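## Task

Take the loose end of the yellow network patch cord and push it into the port below the red label, clip side up, until it clicks and locks. The cord must be at rest shortly after you are done.

## Robot and tools

Robot: two UR7e-type six-joint arms, left_arm and right_arm, each with a parallel two-finger gripper (pads up to 50 mm apart) and a wrist camera. In scene coordinates the left base sits near (+0.053, +0.380, +0.026) m and the right near (-0.016, -0.455, +0.026) m, both almost unrotated. A camera stand stands behind the arms.

Frames: the scene frame has its origin at table-top height halfway between the nominal bases, +z up, +x out over the table, +y toward left_arm. Each arm reports its hand pose, velocities and Hand target in its own base frame, and offsets you send move along that arm's base axes, with turns taken about the Hand target's position. Fixed cameras and the table use the scene frame. On the gripper, fingers point along its +z and close along its x; end_effector_position is the midpoint between the pads, fingertips 17.5 mm further out; a camera block juts about 10 cm toward the gripper's -y.

execute_actions(actions, cameras): actions is a list of actions; each action is up to 15 rows, one per 1/30 s step, and a short action repeats its last row. Every row is one flat list of 18 numbers in [-1, 1] covering both arms: left dx, dy, dz, rx, ry, rz, gripper position, force_limit, speed, then the same nine for the right arm. The six pose numbers are an offset from that arm's Hand target as it stood when the action began (every row counts from that same start, not from the previous row); 1.0 means 0.6 m for dx, dy, dz and 180 degrees for the rotation vector rx, ry, rz. Sending the same offset twice moves twice. Six zeros asks the arm to return to its Hand target, which also ends a push. The three gripper numbers are absolute settings, not offsets: position +1 fully open, about -0.65 pads touching, -1 close until stopped; force_limit -1 about 20 N per pad, 0 about 102 N, +1 about 185 N; speed -1 is 20 mm/s, 0 is 85, +1 is 150 (both start at +1). Always resend the gripper numbers you want kept; 0 is a real command. cameras is a list of names, ["all"] or []; images come back with an empty actions list or when asked.

move(target, speed, blend, stop_force, zero, blocking, cameras): target is one 18-number row in the same layout, or a list of up to 15 such rows; every row is an offset from the Hand targets at the move's start, not from the previous row. Paths are straight, end together, take at least 0.5 s and at most 10 s. speed: top path speed in m/s, 0.002 to 3.6, default 0.25 (turning up to twice that in rad/s), one value or one per target. blend: corner rounding in m for lists, 0 = stop at each target. stop_force: 3 to 120 N, one value for both arms; an arm's path ends when its wrist sensor feels that much push against its travel; unreliable while the gripper turns; leave it out when backing off a contact. zero (only with stop_force): true re-zeroes before the move, false counts from the last zero. blocking=false returns after 0.5 s while the move runs (not allowed with stop_force). The result adds a move: line with the ending (done, off_target, moving, held, fault) and limits (paced = pose clipped, held = steps withheld). Paths do not avoid obstacles or the other arm.

wait(seconds 0 to 10, cameras) lets time pass holding commands. stop(cameras) brakes a running move. zoom_image(camera, region [x0, y0, x1, y1] in pixels, at most 504 by 504) enlarges part of the latest image. zero_wrist_force(arm: left_arm or right_arm) re-zeroes that sensor. read_manual(section) gives only licence text. finished_scene(scene 1 or 2) ends the scene for good.

Cameras: cam_head_left, cam_head_right, cam_high, cam_low, cam_left_wrist, cam_right_wrist, all 896x504; calibration is approximate.

Result lines: end_effector_position (m), end_effector_quat_wxyz, velocities; Hand target (last commanded pose, what the next offset starts from; the gripper may rest short of it, so send the gap as an offset); Joint positions and Joint torques (total drive output, noisy); Wrist force and Wrist torque in the gripper's own axes plus a peak line; object_status 0 moving, 1 stopped opening, 2 stopped closing (holding), 3 reached position or pads met; position_measured counts, opening about (250 - count) x 0.202 mm; Tool commands; MOTOR HOT or fault lines. A grip is confirmed by status 2.

Cautions: orientation commands are limited to 32 degrees from the current one per step. Arms are stiff; aiming even slightly past a firm contact can trip a fault. About 150 N outside force, or joint torque at its limit (wrists roughly 14 to 16 N m), stops the arm for 10 s. Arms touching or pinching each other can end the scene in failure. Avoid paths near an arm's own base. Nothing may end up off the table, parts should not be dropped or released while moving, and hard hits on fixed objects fail the scene. Long holds at full stretch heat motors and can brake an arm. Before finishing, make sure the cord has settled.

Each tool is called after "Call:" in YAML: its name, and indented under it one key for each argument.

## Session

Call:
execute_actions:
  actions: []

Scene clock: 0.00 s.
left_arm: end_effector_position=(+0.1297, -0.0995, +0.2569) position_measured=3 object_status=3 end_effector_quat_wxyz=(-0.018, +0.074, +0.955, +0.287) | right_arm: end_effector_position=(+0.1303, +0.1766, +0.1459) position_measured=3 object_status=3 end_effector_quat_wxyz=(+0.448, +0.735, -0.412, -0.299)
Joint positions: left_arm=[-1.594 -2.159 2.129 -0.956 -1.576 -3.01] | right_arm=[4.143 -1.723 -2.077 -1.991 2.047 3.305]
Joint velocities: within noise
Joint torques (N m): no reading
Wrist force (N): no reading
Wrist torque (N m): no reading
Wrist force, peak (N): no reading
Hand target: left_arm +0.1297, -0.0995, +0.2569; -0.018, +0.074, +0.955, +0.287 | right_arm +0.1303, +0.1766, +0.1459; +0.448, +0.735, -0.412, -0.299
Tool commands: left_gripper/position=+1.0 left_gripper/force_limit=+1.0 left_gripper/speed=+1.0 right_gripper/position=+1.0 right_gripper/force_limit=+1.0 right_gripper/speed=+1.0
camera_calibration:
cam_left_wrist: T_world_to_cam=[[-0.985725, 0.144945, 0.0856528, 0.12792], [0.154483, 0.57641, 0.802425, -0.155399], [0.0669366, 0.804203, -0.590573, 0.351932], [0, 0, 0, 1]] pos_world=[0.126544, -0.211993, 0.321581]
cam_right_wrist: T_world_to_cam=[[0.469177, -0.879908, -0.0750703, 0.115972], [-0.0324276, -0.102116, 0.994244, -0.10782], [-0.882509, -0.464042, -0.0764437, 0.338331], [0, 0, 0, 1]] pos_world=[0.240672, 0.248035, 0.141769]

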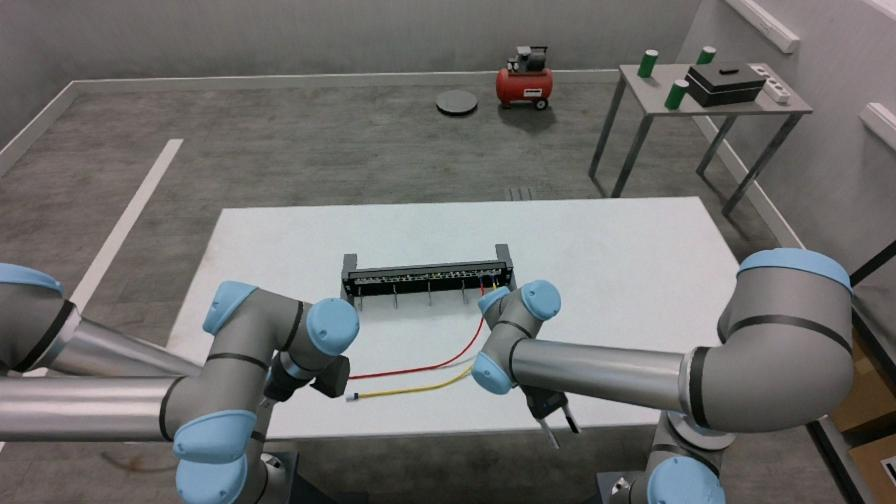

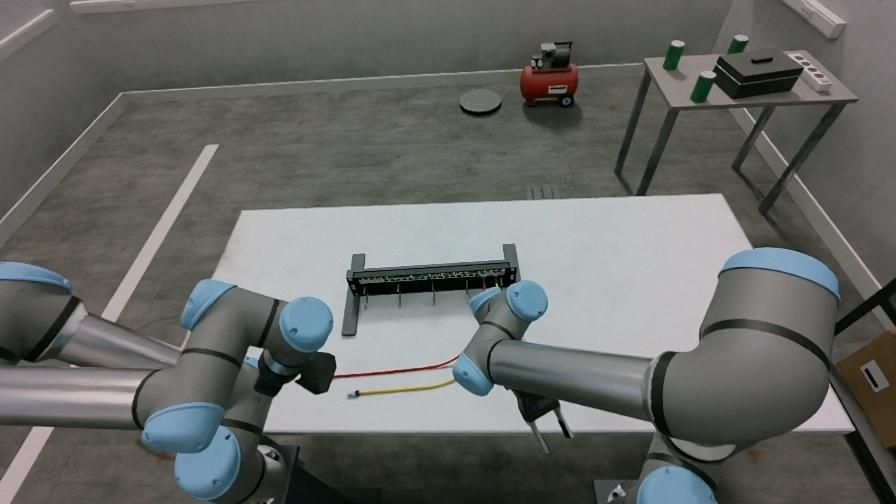

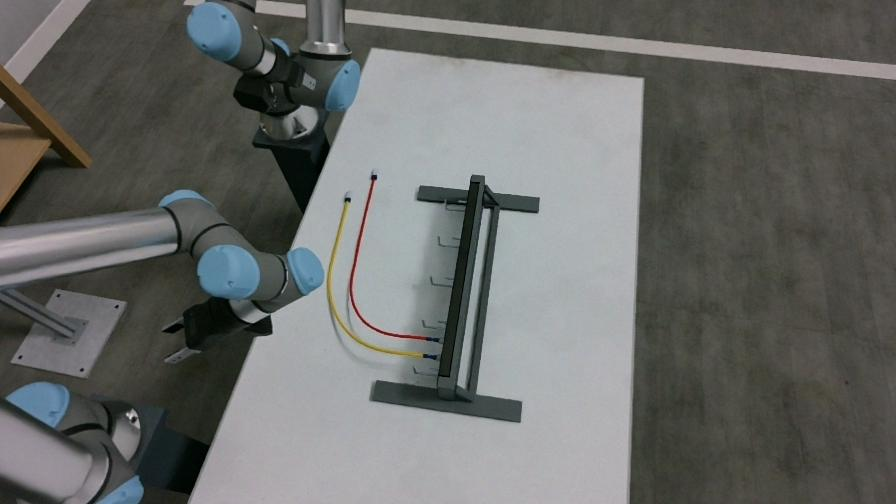

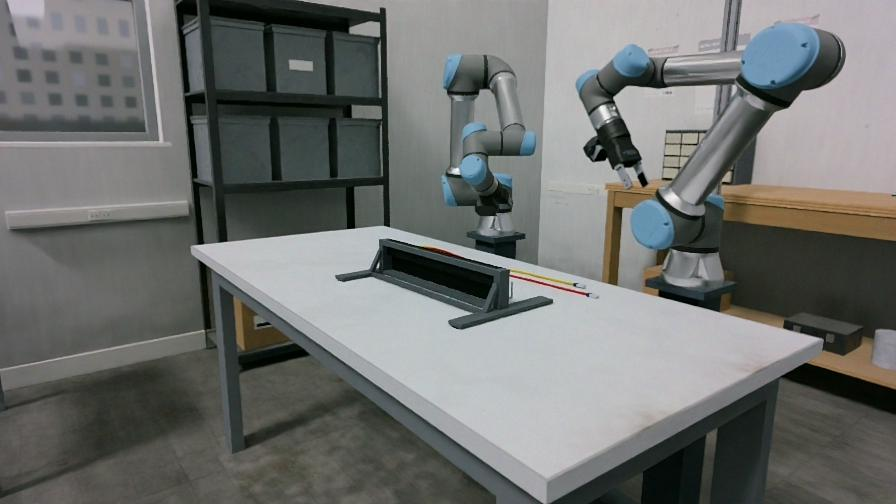

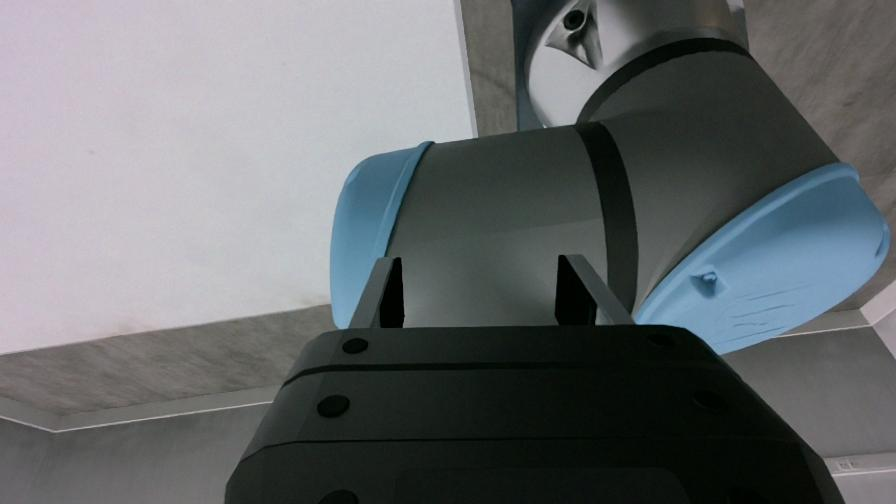

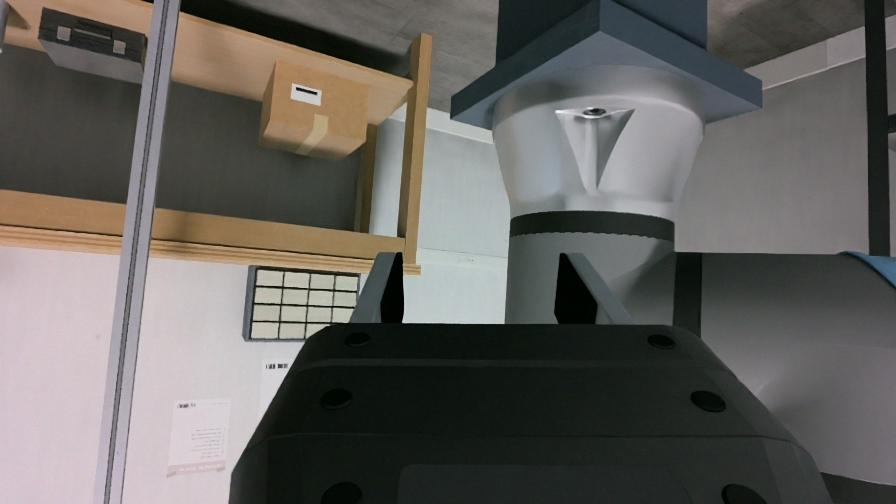

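Call:
move:
  target:
    - [0.135,-0.15,0.0,-0.017,0.274,-0.913,1,1,1,0,0,0,0,0,0,1,1,1]
    - [0.135,-0.15,-0.18,-0.017,0.274,-0.913,1,1,1,0,0,0,0,0,0,1,1,1]
  speed: 0.4
  cameras: ["cam_left_wrist","cam_head_right"]

Call:
zoom_image:
  camera: "cam_left_wrist"
  region: [350, 80, 650, 300]

Call:
zoom_image:
  camera: "cam_head_right"
  region: [340, 240, 530, 320]

Scene clock: 12.63 s.
left_arm: end_effector_position=(+0.2107, -0.1895, +0.1490) position_measured=3 object_status=3 end_effector_quat_wxyz=(+0.001, +1.000, +0.000, +0.000) | right_arm: end_effector_position=(+0.1303, +0.1766, +0.1459) position_measured=3 object_status=3 end_effector_quat_wxyz=(+0.448, +0.735, -0.412, -0.299)
Joint positions: left_arm=[-1.222 -2.128 2.426 -1.87 -1.571 0.35] | right_arm=[4.143 -1.723 -2.077 -1.991 2.047 3.305]
Joint torques (N m): left_arm=[10.4 10.85 -15.61 -5.19 -2.36 2.68] | right_arm=[0.15 26.73 18.02 -0.42 0.47 0.14]
Wrist force (N): left_arm=[0.0 0.0 -0.6] | right_arm=[-0.1 -0.1 0.0]
Wrist torque (N m): left_arm=[-0.04 -0.08 0.15] | right_arm=[-0.01 0.01 -0.01]
Wrist force, peak (N): left_arm=[0.1 0.2 -2.7] | right_arm=[-0.1 -0.6 0.1]
Hand target: left_arm +0.2107, -0.1895, +0.1489; +0.001, +1.000, +0.000, +0.000 | right_arm +0.1303, +0.1766, +0.1459; +0.448, +0.735, -0.412, -0.299
Off the commanded pose: left_arm 0.000 m, 0 deg | right_arm 0.000 m, 0 deg.
move: done
camera_calibration:
cam_left_wrist: T_world_to_cam=[[0.999831, -0.0183993, -0.000282417, -0.20652], [-0.0171243, -0.935943, 0.351735, -0.212713], [-0.00673602, -0.351671, -0.9361, 0.203087], [0, 0, 0, 1]] pos_world=[0.204211, -0.131468, 0.26487]
Images, in order (width x height): cam_head_right 896x504, cam_left_wrist 896x504.

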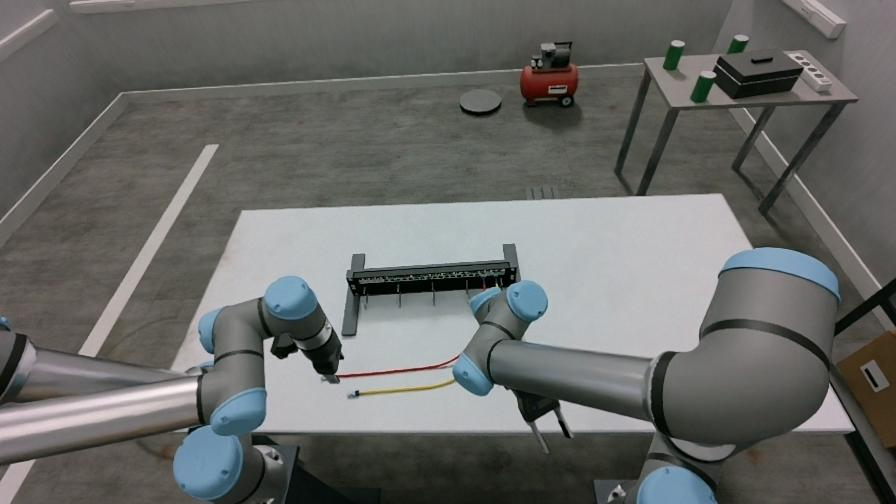

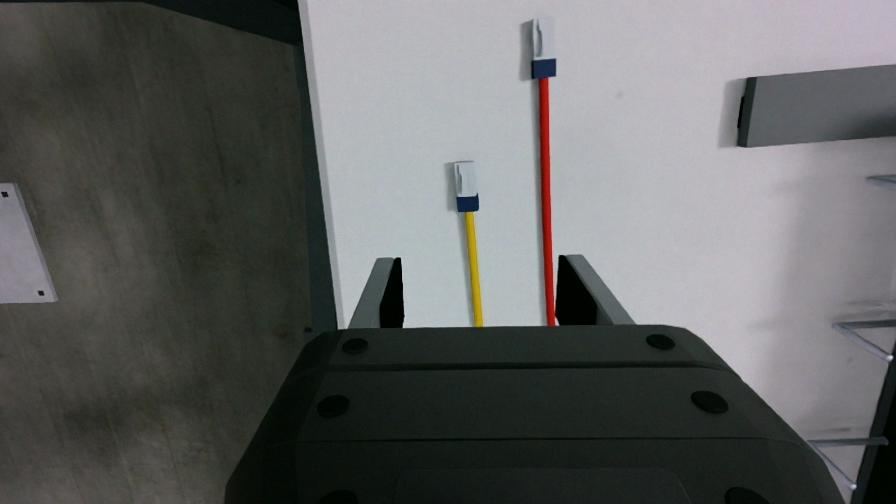

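Scaled by 1.680 from the camera's 896x504 image, which has a finer 1280x720 frame.

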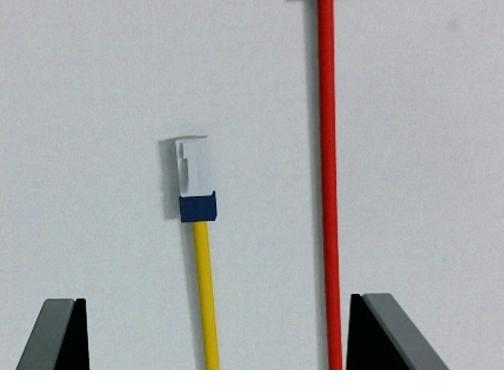

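Scaled by 2.653 from the camera's 896x504 image, which has a finer 1280x720 frame.

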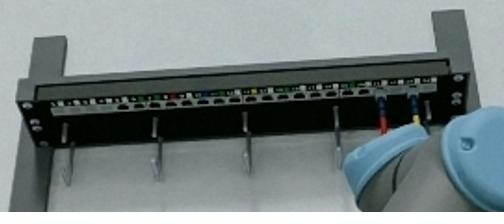

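Call:
move:
  target: [0.0097,-0.035,-0.05,0,0,0.52,0.15,-0.7,1,0,0,0,0,0,0,1,1,1]
  speed: 0.5

Call:
move:
  target: [0,0,-0.12,0,0,0.508,0.15,-0.7,1,0,0,0,0,0,0,1,1,1]
  speed: 0.5
  cameras: ["cam_left_wrist"]

Call:
zoom_image:
  camera: "cam_left_wrist"
  region: [380, 180, 580, 330]

Scene clock: 29.37 s.
left_arm: end_effector_position=(+0.2166, -0.2105, +0.1189) position_measured=130 object_status=3 end_effector_quat_wxyz=(+0.000, +0.685, +0.729, +0.001) | right_arm: end_effector_position=(+0.1303, +0.1766, +0.1459) position_measured=3 object_status=3 end_effector_quat_wxyz=(+0.448, +0.735, -0.412, -0.299)
Joint positions: left_arm=[-1.23 -2.017 2.459 -2.014 -1.569 -1.291] | right_arm=[4.143 -1.723 -2.077 -1.991 2.047 3.305]
Joint torques (N m): left_arm=[-10.88 -16.9 -13.99 -4.45 1.6 -2.51] | right_arm=[0.06 26.21 18.22 -0.34 0.38 0.3]
Wrist force (N): left_arm=[0.0 -0.2 -0.8] | right_arm=[0.1 -0.4 0.1]
Wrist torque (N m): left_arm=[-0.09 -0.06 0.23] | right_arm=[-0.06 -0.02 0.00]
Wrist force, peak (N): left_arm=[-0.3 -0.4 -0.9] | right_arm=[-0.6 -0.4 0.2]
Hand target: left_arm +0.2166, -0.2105, +0.1189; +0.001, +0.685, +0.729, +0.001 | right_arm +0.1303, +0.1766, +0.1459; +0.448, +0.735, -0.412, -0.299
Off the commanded pose: left_arm 0.000 m, 0 deg | right_arm 0.000 m, 0 deg.
move: done

Scene clock: 31.87 s.
left_arm: end_effector_position=(+0.2166, -0.2105, +0.0469) position_measured=130 object_status=3 end_effector_quat_wxyz=(+0.000, -0.043, +0.999, +0.001) | right_arm: end_effector_position=(+0.1303, +0.1766, +0.1459) position_measured=3 object_status=3 end_effector_quat_wxyz=(+0.448, +0.735, -0.412, -0.299)
Joint positions: left_arm=[-1.229 -1.851 2.592 -2.31 -1.57 -2.886] | right_arm=[4.143 -1.723 -2.077 -1.991 2.047 3.305]
Joint torques (N m): left_arm=[-10.25 5.03 -11.66 -5.47 1.57 -2.3] | right_arm=[-0.09 26.49 18.7 -0.32 0.38 0.16]
Wrist force (N): left_arm=[-0.1 -0.2 -0.8] | right_arm=[-0.1 -0.1 -0.2]
Wrist torque (N m): left_arm=[-0.11 -0.06 0.23] | right_arm=[-0.02 0.02 0.00]
Wrist force, peak (N): left_arm=[0.1 -0.4 -1.4] | right_arm=[-0.2 -0.6 -0.2]
Hand target: left_arm +0.2166, -0.2105, +0.0469; +0.000, -0.044, +0.999, +0.001 | right_arm +0.1303, +0.1766, +0.1459; +0.448, +0.735, -0.412, -0.299
Off the commanded pose: left_arm 0.000 m, 0 deg | right_arm 0.000 m, 0 deg.
move: done
camera_calibration:
cam_left_wrist: T_world_to_cam=[[-0.997599, -0.0692487, -0.000221422, 0.209021], [-0.0649002, 0.933831, 0.351777, 0.20764], [-0.0241533, 0.350947, -0.936084, 0.251866], [0, 0, 0, 1]] pos_world=[0.228079, -0.267818, 0.162771]
Images, in order (width x height): cam_left_wrist 896x504.

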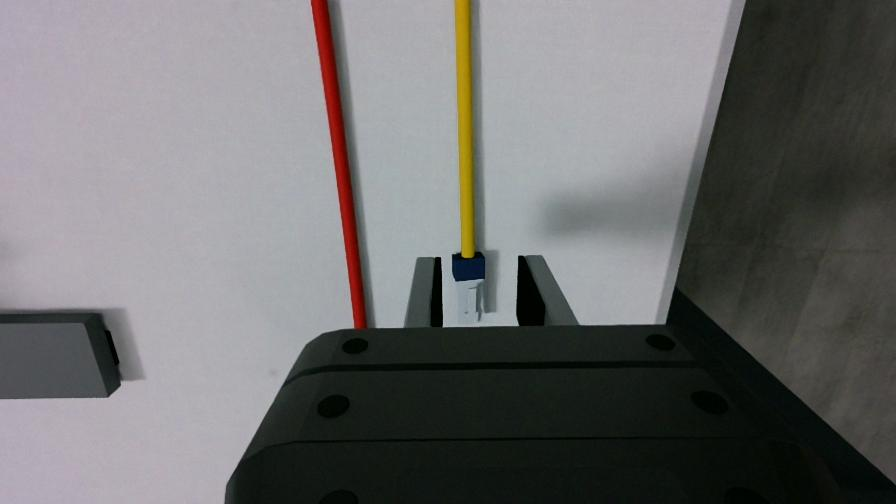

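Scaled by 2.520 from the camera's 896x504 image, which has a finer 1280x720 frame.

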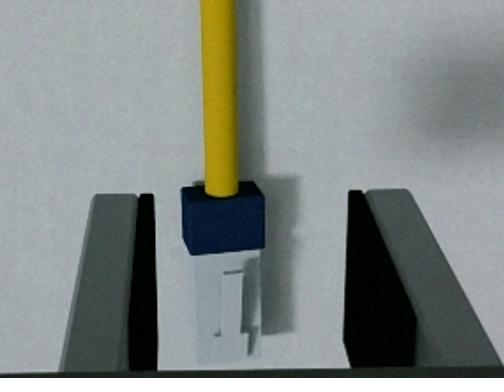

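Call:
move:
  target:
    - [0.0018,0.0095,-0.05,0,0,0.013,0.15,-0.7,1,0,0,0,0,0,0,1,1,1]
    - [0.0018,0.0095,-0.0905,0,0,0.013,0.15,-0.7,1,0,0,0,0,0,0,1,1,1]
  speed: [0.1,0.02]
  stop_force: 5
  cameras: ["cam_left_wrist"]

Call:
zoom_image:
  camera: "cam_left_wrist"
  region: [380, 180, 580, 330]

Scene clock: 40.77 s.
left_arm: end_effector_position=(+0.2176, -0.2048, -0.0074) position_measured=130 object_status=3 end_effector_quat_wxyz=(+0.000, -0.064, +0.998, +0.001) | right_arm: end_effector_position=(+0.1303, +0.1766, +0.1459) position_measured=3 object_status=3 end_effector_quat_wxyz=(+0.448, +0.735, -0.412, -0.299)
Joint positions: left_arm=[-1.218 -1.659 2.678 -2.588 -1.57 -2.917] | right_arm=[4.143 -1.723 -2.077 -1.991 2.047 3.305]
Joint torques (N m): left_arm=[12.08 -0.43 -5.6 -5.44 -1.85 2.41] | right_arm=[-0.17 26.44 18.76 -0.46 0.36 0.21]
Wrist force (N): left_arm=[-0.1 -0.1 -0.7] | right_arm=[0.1 -0.1 -0.1]
Wrist torque (N m): left_arm=[-0.08 -0.07 0.23] | right_arm=[-0.02 -0.03 0.00]
Wrist force, peak (N): left_arm=[0.2 -0.4 -1.5] | right_arm=[0.2 -0.7 -0.2]
Hand target: left_arm +0.2176, -0.2048, -0.0074; +0.000, -0.064, +0.998, +0.001 | right_arm +0.1303, +0.1766, +0.1459; +0.448, +0.735, -0.412, -0.299
Off the commanded pose: left_arm 0.000 m, 0 deg | right_arm 0.000 m, 0 deg.
move: done
camera_calibration:
cam_left_wrist: T_world_to_cam=[[-0.993911, -0.110189, -0.000354323, 0.201294], [-0.103271, 0.930378, 0.351754, 0.229155], [-0.0384297, 0.349649, -0.936092, 0.201909], [0, 0, 0, 1]] pos_world=[0.231493, -0.261617, 0.10847]
Images, in order (width x height): cam_left_wrist 896x504.

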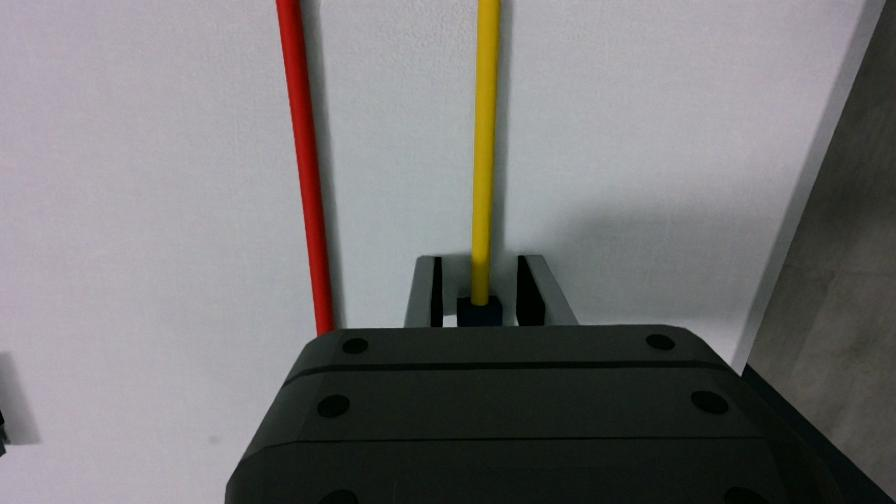

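Scaled by 2.520 from the camera's 896x504 image, which has a finer 1280x720 frame.

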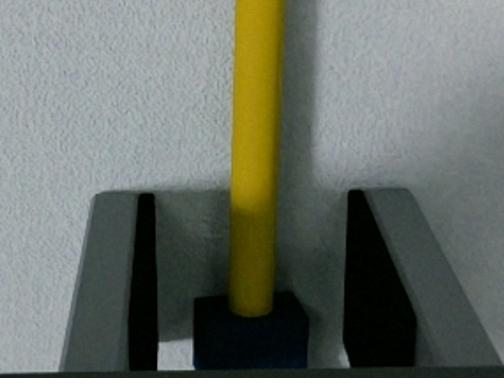

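Call:
move:
  target: [0,0,0.0,0,0,0,-1,-0.5,-0.8,0,0,0,0,0,0,1,1,1]
  cameras: ["cam_left_wrist"]

Call:
zoom_image:
  camera: "cam_left_wrist"
  region: [380, 180, 580, 330]

Scene clock: 46.10 s.
left_arm: end_effector_position=(+0.2176, -0.2048, -0.0074) position_measured=195 object_status=2 end_effector_quat_wxyz=(+0.000, -0.064, +0.998, +0.001) | right_arm: end_effector_position=(+0.1303, +0.1766, +0.1459) position_measured=3 object_status=3 end_effector_quat_wxyz=(+0.448, +0.735, -0.412, -0.299)
Joint positions: left_arm=[-1.218 -1.659 2.678 -2.588 -1.57 -2.917] | right_arm=[4.143 -1.723 -2.077 -1.991 2.047 3.305]
Joint torques (N m): left_arm=[10.75 -0.44 -6.69 -5.45 -1.71 2.18] | right_arm=[-0.61 26.07 18.72 -0.33 0.28 0.12]
Wrist force (N): left_arm=[-0.1 0.0 -0.6] | right_arm=[0.1 -0.2 -0.1]
Wrist torque (N m): left_arm=[-0.08 -0.05 0.23] | right_arm=[-0.04 -0.02 0.00]
Wrist force, peak (N): left_arm=[0.1 -0.3 -1.2] | right_arm=[-0.3 -0.4 -0.3]
Hand target: left_arm +0.2176, -0.2048, -0.0074; +0.000, -0.064, +0.998, +0.001 | right_arm +0.1303, +0.1766, +0.1459; +0.448, +0.735, -0.412, -0.299
Off the commanded pose: left_arm 0.000 m, 0 deg | right_arm 0.000 m, 0 deg.
move: done
camera_calibration:
cam_left_wrist: T_world_to_cam=[[-0.993911, -0.110189, -0.000354323, 0.201294], [-0.103271, 0.930378, 0.351754, 0.229155], [-0.0384297, 0.349649, -0.936092, 0.201909], [0, 0, 0, 1]] pos_world=[0.231493, -0.261617, 0.10847]
Images, in order (width x height): cam_left_wrist 896x504.

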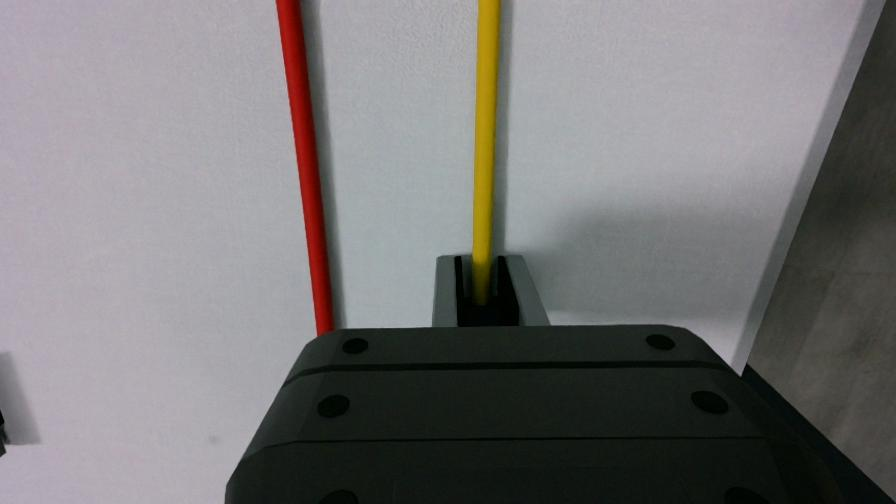

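Scaled by 2.520 from the camera's 896x504 image, which has a finer 1280x720 frame.

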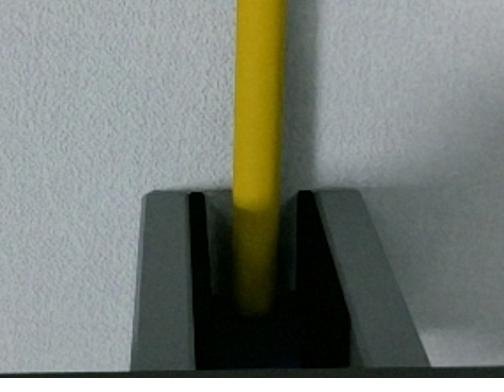

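Call:
move:
  target:
    - [0,0,0.2,0,0,0,-1,-0.5,-0.8,0,0,0,0,0,0,1,1,1]
    - [0.36,-0.15,0.25,0,0,-0.5456,-1,-0.5,-0.8,0,0,0,0,0,0,1,1,1]
  speed: [0.2,0.25]
  blend: [0.02,0]
  cameras: ["all"]

Call:
zoom_image:
  camera: "cam_head_right"
  region: [330, 240, 530, 340]

Call:
zoom_image:
  camera: "cam_low"
  region: [420, 120, 620, 280]

Scene clock: 61.67 s.
left_arm: end_effector_position=(+0.4336, -0.2948, +0.1426) position_measured=195 object_status=2 end_effector_quat_wxyz=(+0.001, +0.712, +0.702, +0.001) | right_arm: end_effector_position=(+0.1303, +0.1766, +0.1459) position_measured=3 object_status=3 end_effector_quat_wxyz=(+0.448, +0.735, -0.412, -0.299)
Joint positions: left_arm=[-0.855 -1.43 1.912 -2.054 -1.57 -0.84] | right_arm=[4.143 -1.723 -2.077 -1.991 2.047 3.305]
Joint torques (N m): left_arm=[12.26 -19.41 -28.51 -0.35 -1.82 2.52] | right_arm=[-0.42 26.16 18.67 -0.35 0.26 0.22]
Wrist force (N): left_arm=[-0.2 0.1 -0.4] | right_arm=[-0.3 -0.1 0.0]
Wrist torque (N m): left_arm=[-0.06 -0.06 0.14] | right_arm=[-0.03 0.04 0.00]
Wrist force, peak (N): left_arm=[0.2 0.4 -1.5] | right_arm=[0.0 -0.6 0.2]
Hand target: left_arm +0.4336, -0.2948, +0.1426; +0.001, +0.712, +0.702, +0.001 | right_arm +0.1303, +0.1766, +0.1459; +0.448, +0.735, -0.412, -0.299
Off the commanded pose: left_arm 0.000 m, 0 deg | right_arm 0.000 m, 0 deg.
move: done
camera_calibration:
cam_left_wrist: T_world_to_cam=[[0.0325158, 0.999471, -0.000352278, 0.288179], [0.935576, -0.0303131, 0.351821, -0.451347], [0.351624, -0.0117693, -0.936067, 0.106377], [0, 0, 0, 1]] pos_world=[0.375494, -0.300457, 0.258471]
cam_right_wrist: T_world_to_cam=[[0.469177, -0.879908, -0.0750703, 0.115972], [-0.0324276, -0.102116, 0.994244, -0.10782], [-0.882509, -0.464042, -0.0764437, 0.338331], [0, 0, 0, 1]] pos_world=[0.240672, 0.248035, 0.141769]

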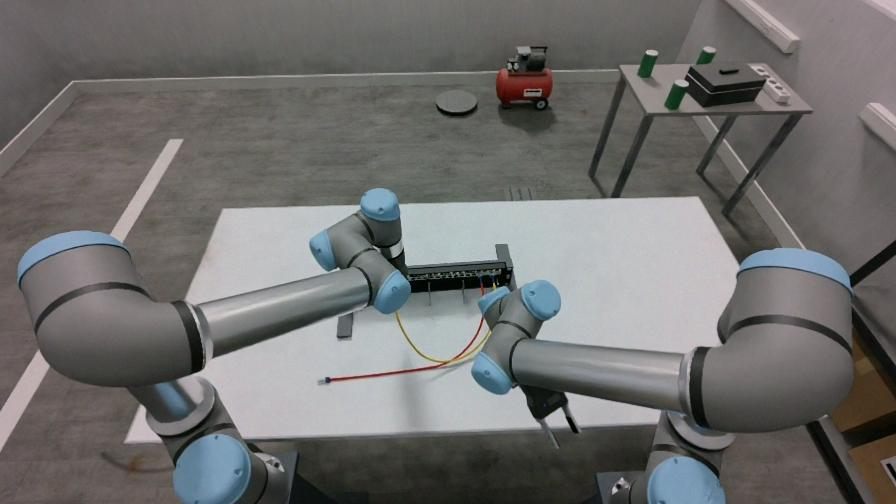

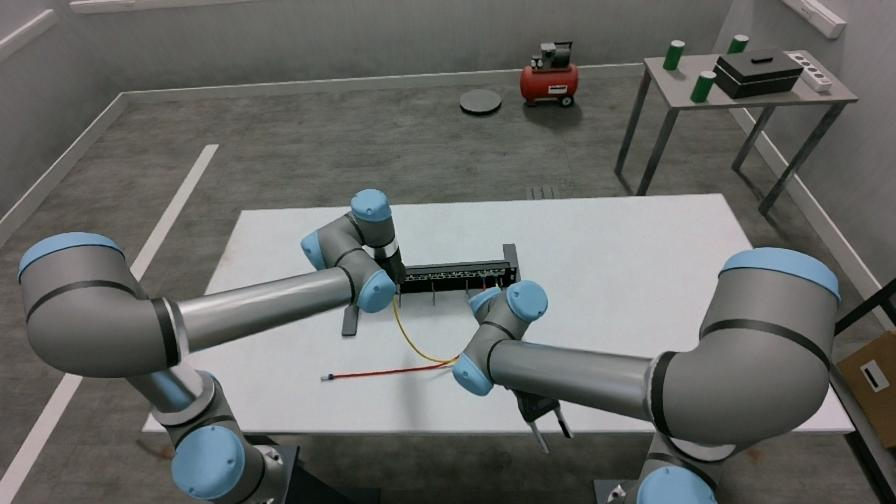

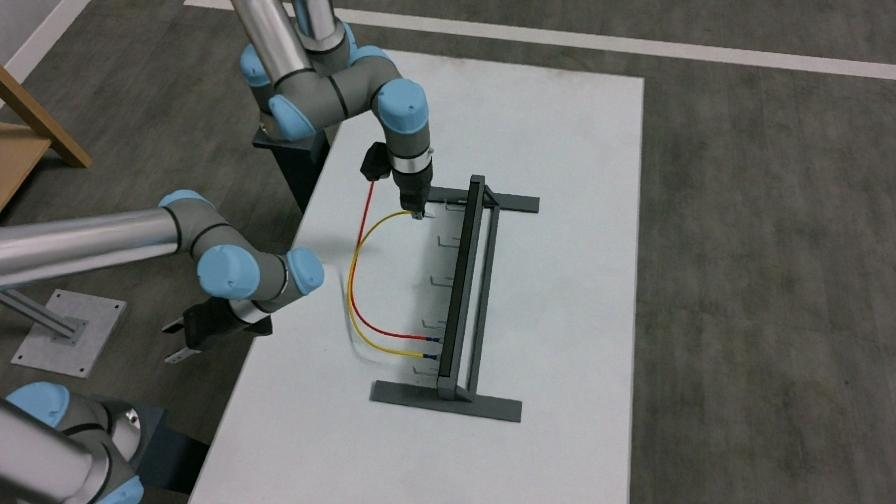

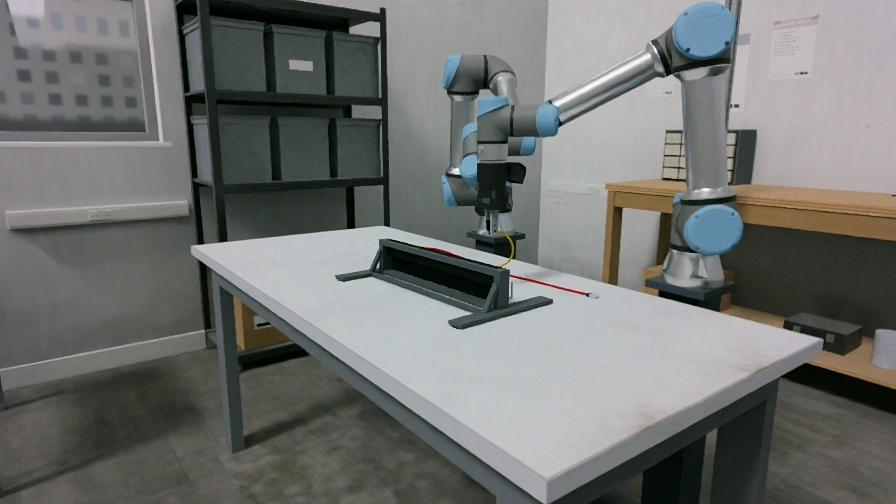

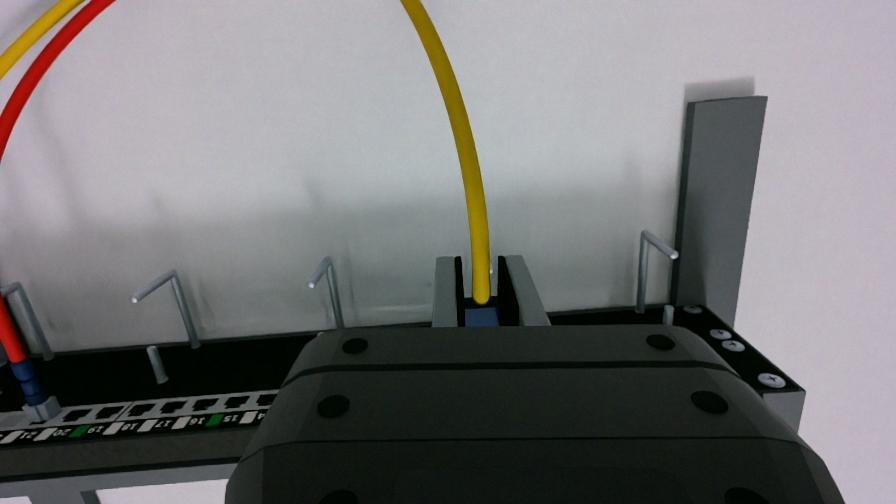

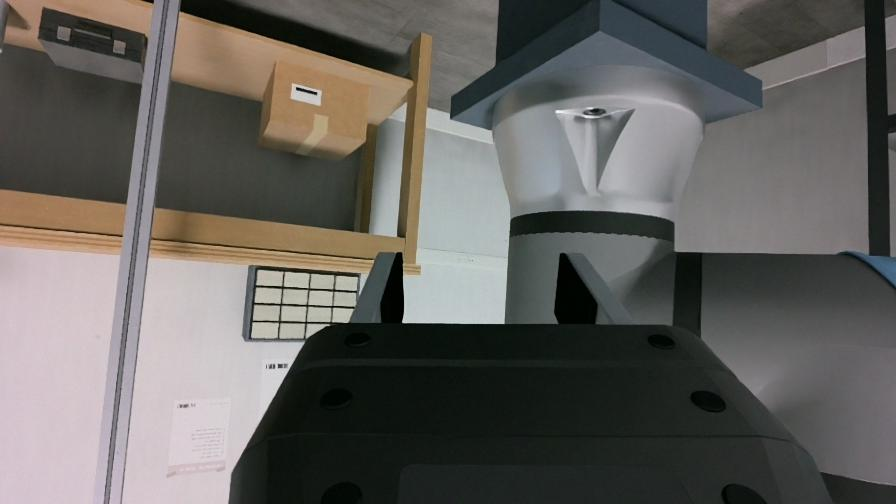

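Scaled by 2.520 from the camera's 896x504 image, which has a finer 1280x720 frame.

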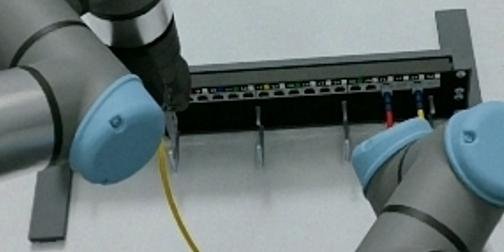

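Scaled by 2.520 from the camera's 896x504 image, which has a finer 1280x720 frame.

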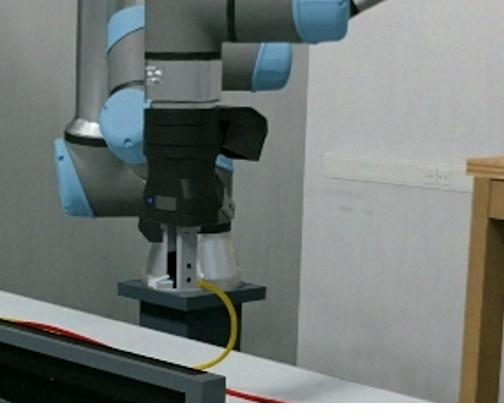

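Call:
move:
  target: [0.1,-0.005,0.13,0,0,0.0167,-1,-0.5,-0.8,0,0,0,0,0,0,1,1,1]
  cameras: ["cam_left_wrist"]

Call:
zoom_image:
  camera: "cam_left_wrist"
  region: [330, 210, 834, 330]

Scene clock: 71.80 s.
left_arm: end_effector_position=(+0.4936, -0.2978, +0.2205) position_measured=195 object_status=2 end_effector_quat_wxyz=(+0.001, +0.694, +0.720, +0.001) | right_arm: end_effector_position=(+0.1303, +0.1766, +0.1459) position_measured=3 object_status=3 end_effector_quat_wxyz=(+0.448, +0.735, -0.412, -0.299)
Joint positions: left_arm=[-0.777 -1.378 1.636 -1.83 -1.57 -0.814] | right_arm=[4.143 -1.723 -2.077 -1.991 2.047 3.305]
Joint torques (N m): left_arm=[10.41 -23.87 -29.72 -0.53 -1.91 2.59] | right_arm=[-0.09 26.45 18.92 -0.43 0.22 0.14]
Wrist force (N): left_arm=[-0.1 -0.2 -0.2] | right_arm=[0.0 -0.4 -0.2]
Wrist torque (N m): left_arm=[-0.09 -0.06 0.15] | right_arm=[-0.06 -0.01 0.00]
Wrist force, peak (N): left_arm=[-0.2 1.2 -1.9] | right_arm=[0.2 -0.3 -0.4]
Hand target: left_arm +0.4936, -0.2978, +0.2206; +0.001, +0.694, +0.720, +0.001 | right_arm +0.1303, +0.1766, +0.1459; +0.448, +0.735, -0.412, -0.299
Off the commanded pose: left_arm 0.000 m, 0 deg | right_arm 0.000 m, 0 deg.
move: done
camera_calibration:
cam_left_wrist: T_world_to_cam=[[-0.0195694, 0.999808, -0.000357601, 0.315099], [0.935879, 0.018444, 0.351838, -0.520578], [0.351777, 0.0065506, -0.936061, 0.163663], [0, 0, 0, 1]] pos_world=[0.435792, -0.30651, 0.336471]
Images, in order (width x height): cam_left_wrist 896x504.

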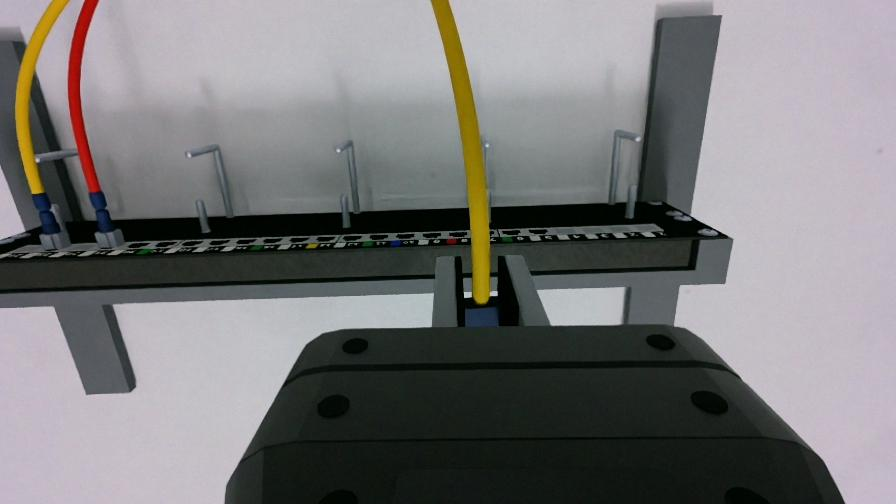

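Scaled by 1.000.

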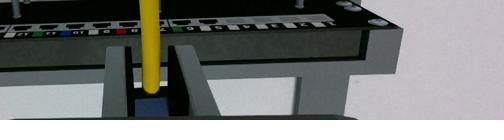

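Call:
execute_actions:
  actions: []

Scene clock: 96.07 s.
left_arm: end_effector_position=(+0.4936, -0.2978, +0.2206) position_measured=195 object_status=2 end_effector_quat_wxyz=(+0.001, +0.694, +0.720, +0.001) | right_arm: end_effector_position=(+0.1303, +0.1766, +0.1459) position_measured=3 object_status=3 end_effector_quat_wxyz=(+0.448, +0.735, -0.412, -0.299)
Joint positions: left_arm=[-0.777 -1.378 1.635 -1.83 -1.57 -0.814] | right_arm=[4.143 -1.723 -2.077 -1.991 2.047 3.305]
Joint velocities: within noise
Joint torques (N m): left_arm=[10.62 -24.7 -30.05 -0.35 -1.85 2.83] | right_arm=[-0.11 26.35 18.67 -0.41 0.3 0.3]
Wrist force (N): left_arm=[-0.1 0.1 -0.3] | right_arm=[0.1 -0.3 -0.1]
Wrist torque (N m): left_arm=[-0.04 -0.07 0.15] | right_arm=[-0.05 -0.02 0.00]
Wrist force, peak (N): left_arm=[0.3 0.4 -0.5] | right_arm=[-0.2 -0.6 -0.2]
Hand target: left_arm +0.4936, -0.2978, +0.2206; +0.001, +0.694, +0.720, +0.001 | right_arm +0.1303, +0.1766, +0.1459; +0.448, +0.735, -0.412, -0.299
Tool commands: left_gripper/position=-1.0 left_gripper/force_limit=-0.5 left_gripper/speed=-0.8 right_gripper/position=+1.0 right_gripper/force_limit=+1.0 right_gripper/speed=+1.0
Off the commanded pose: left_arm 0.000 m, 0 deg | right_arm 0.000 m, 0 deg.
camera_calibration:
cam_left_wrist: T_world_to_cam=[[-0.0195699, 0.999808, -0.000357765, 0.315102], [0.935879, 0.0184444, 0.351838, -0.520672], [0.351777, 0.0065506, -0.936061, 0.163628], [0, 0, 0, 1]] pos_world=[0.435892, -0.30651, 0.336471]
cam_right_wrist: T_world_to_cam=[[0.469177, -0.879908, -0.0750703, 0.115972], [-0.0324276, -0.102116, 0.994244, -0.10782], [-0.882509, -0.464042, -0.0764437, 0.338331], [0, 0, 0, 1]] pos_world=[0.240672, 0.248035, 0.141769]

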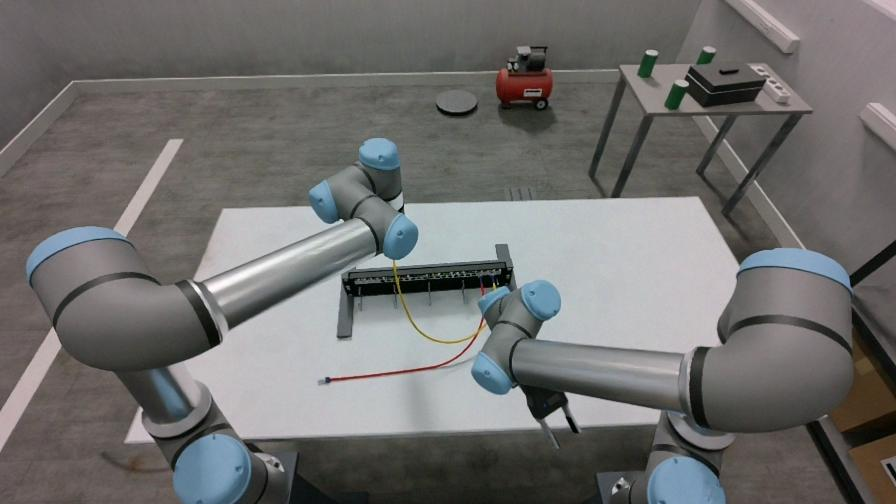

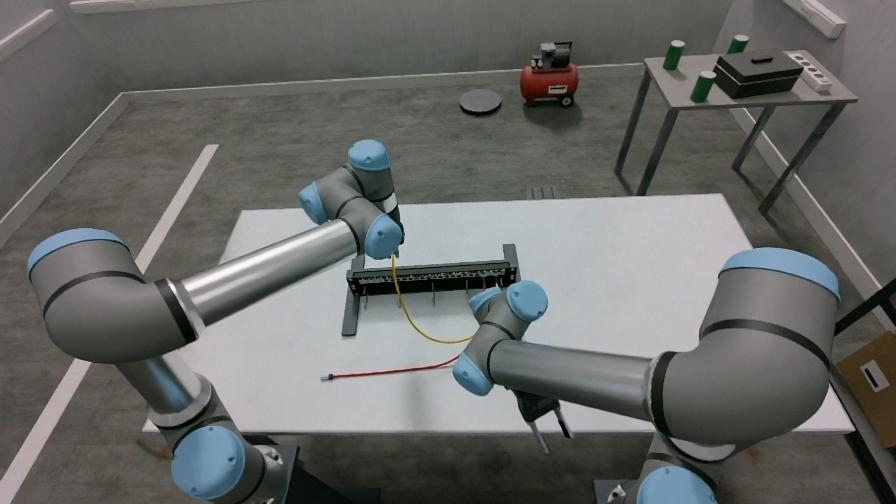

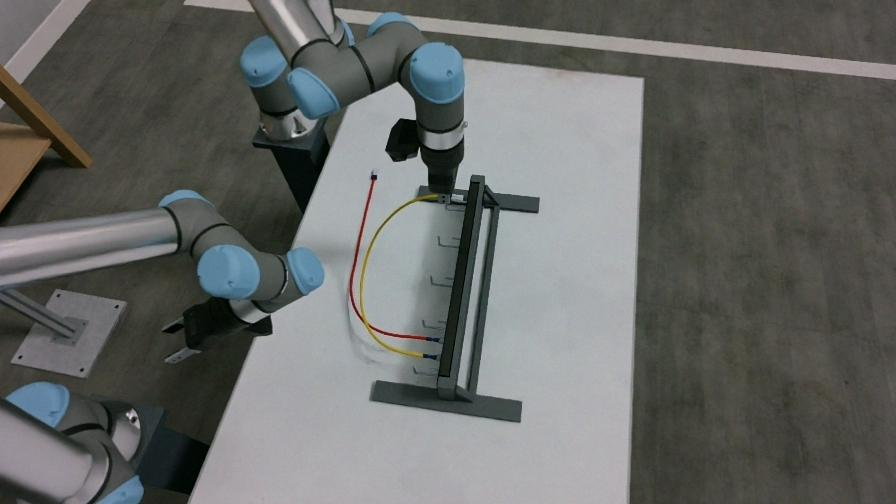

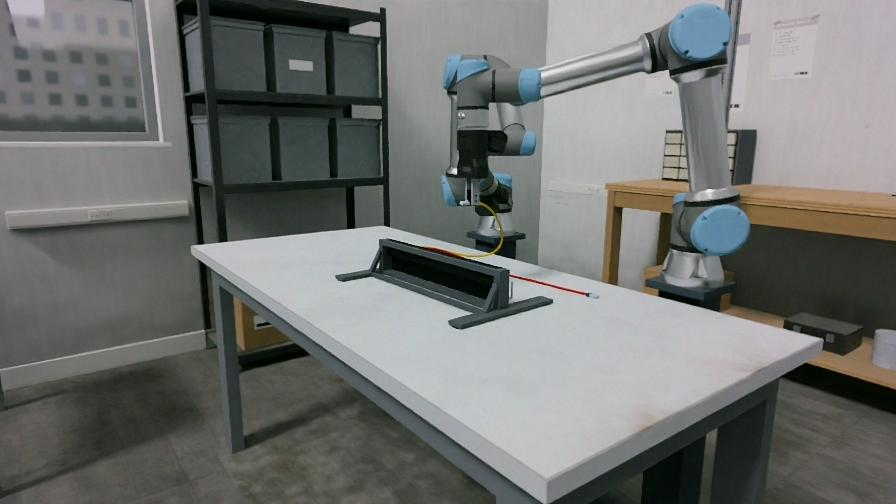

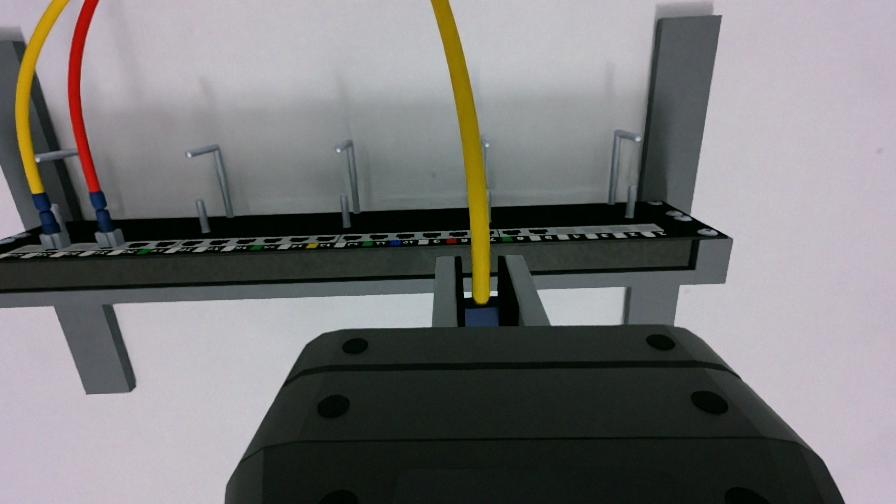

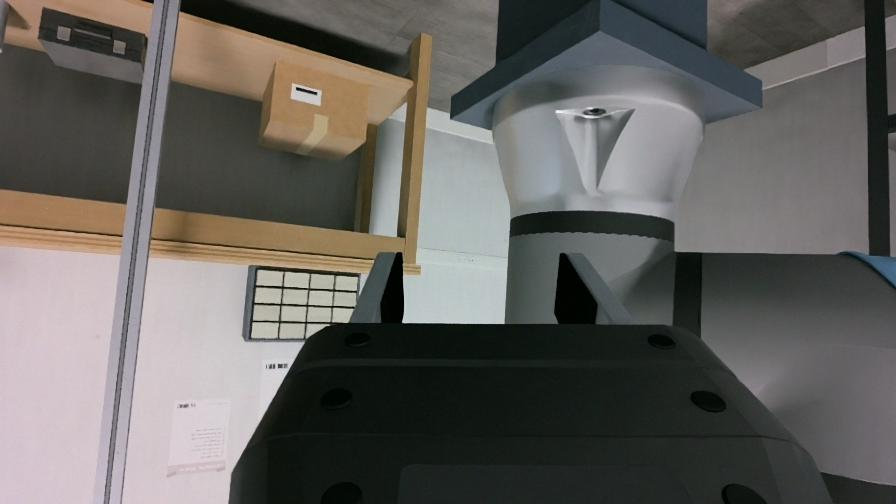

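Call:
move:
  target: [-0.0893,0,-0.151,0,0,0.012,-1,-0.5,-0.8,0,0,0,0,0,0,1,1,1]
  stop_force: 15
  speed: 0.1
  cameras: ["cam_left_wrist"]

Call:
zoom_image:
  camera: "cam_left_wrist"
  region: [300, 100, 600, 300]

Scene clock: 103.10 s.
left_arm: end_effector_position=(+0.4401, -0.2978, +0.1300) position_measured=195 object_status=2 end_effector_quat_wxyz=(+0.001, +0.680, +0.733, +0.001) | right_arm: end_effector_position=(+0.1303, +0.1766, +0.1459) position_measured=3 object_status=3 end_effector_quat_wxyz=(+0.448, +0.735, -0.412, -0.299)
Joint positions: left_arm=[-0.849 -1.399 1.912 -2.084 -1.57 -0.924] | right_arm=[4.143 -1.723 -2.077 -1.991 2.047 3.305]
Joint torques (N m): left_arm=[-10.8 -21.45 -14.09 -5.51 1.53 -2.49] | right_arm=[-0.32 26.19 19.53 -0.46 0.23 0.17]
Wrist force (N): left_arm=[0.0 -0.2 -0.4] | right_arm=[0.0 -0.2 -0.1]
Wrist torque (N m): left_arm=[-0.09 -0.05 0.23] | right_arm=[-0.04 0.00 0.00]
Wrist force, peak (N): left_arm=[0.3 1.0 -1.1] | right_arm=[0.1 -0.5 0.0]
Hand target: left_arm +0.4401, -0.2978, +0.1300; +0.001, +0.680, +0.733, +0.001 | right_arm +0.1303, +0.1766, +0.1459; +0.448, +0.735, -0.412, -0.299
Off the commanded pose: left_arm 0.000 m, 0 deg | right_arm 0.000 m, 0 deg.
move: done
camera_calibration:
cam_left_wrist: T_world_to_cam=[[-0.0572542, 0.99836, -0.000332066, 0.330115], [0.934546, 0.0537115, 0.351766, -0.427478], [0.351207, 0.0198297, -0.936088, 0.101901], [0, 0, 0, 1]] pos_world=[0.382609, -0.308634, 0.24587]
Images, in order (width x height): cam_left_wrist 896x504.

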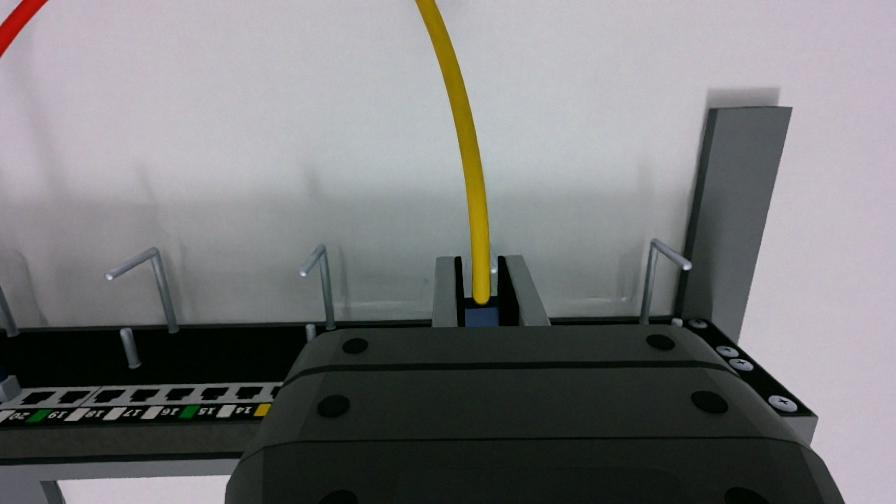

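Scaled by 1.680 from the camera's 896x504 image, which has a finer 1280x720 frame.

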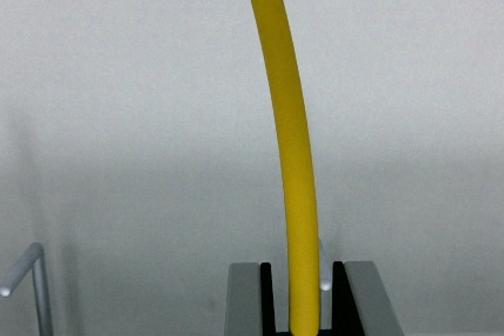

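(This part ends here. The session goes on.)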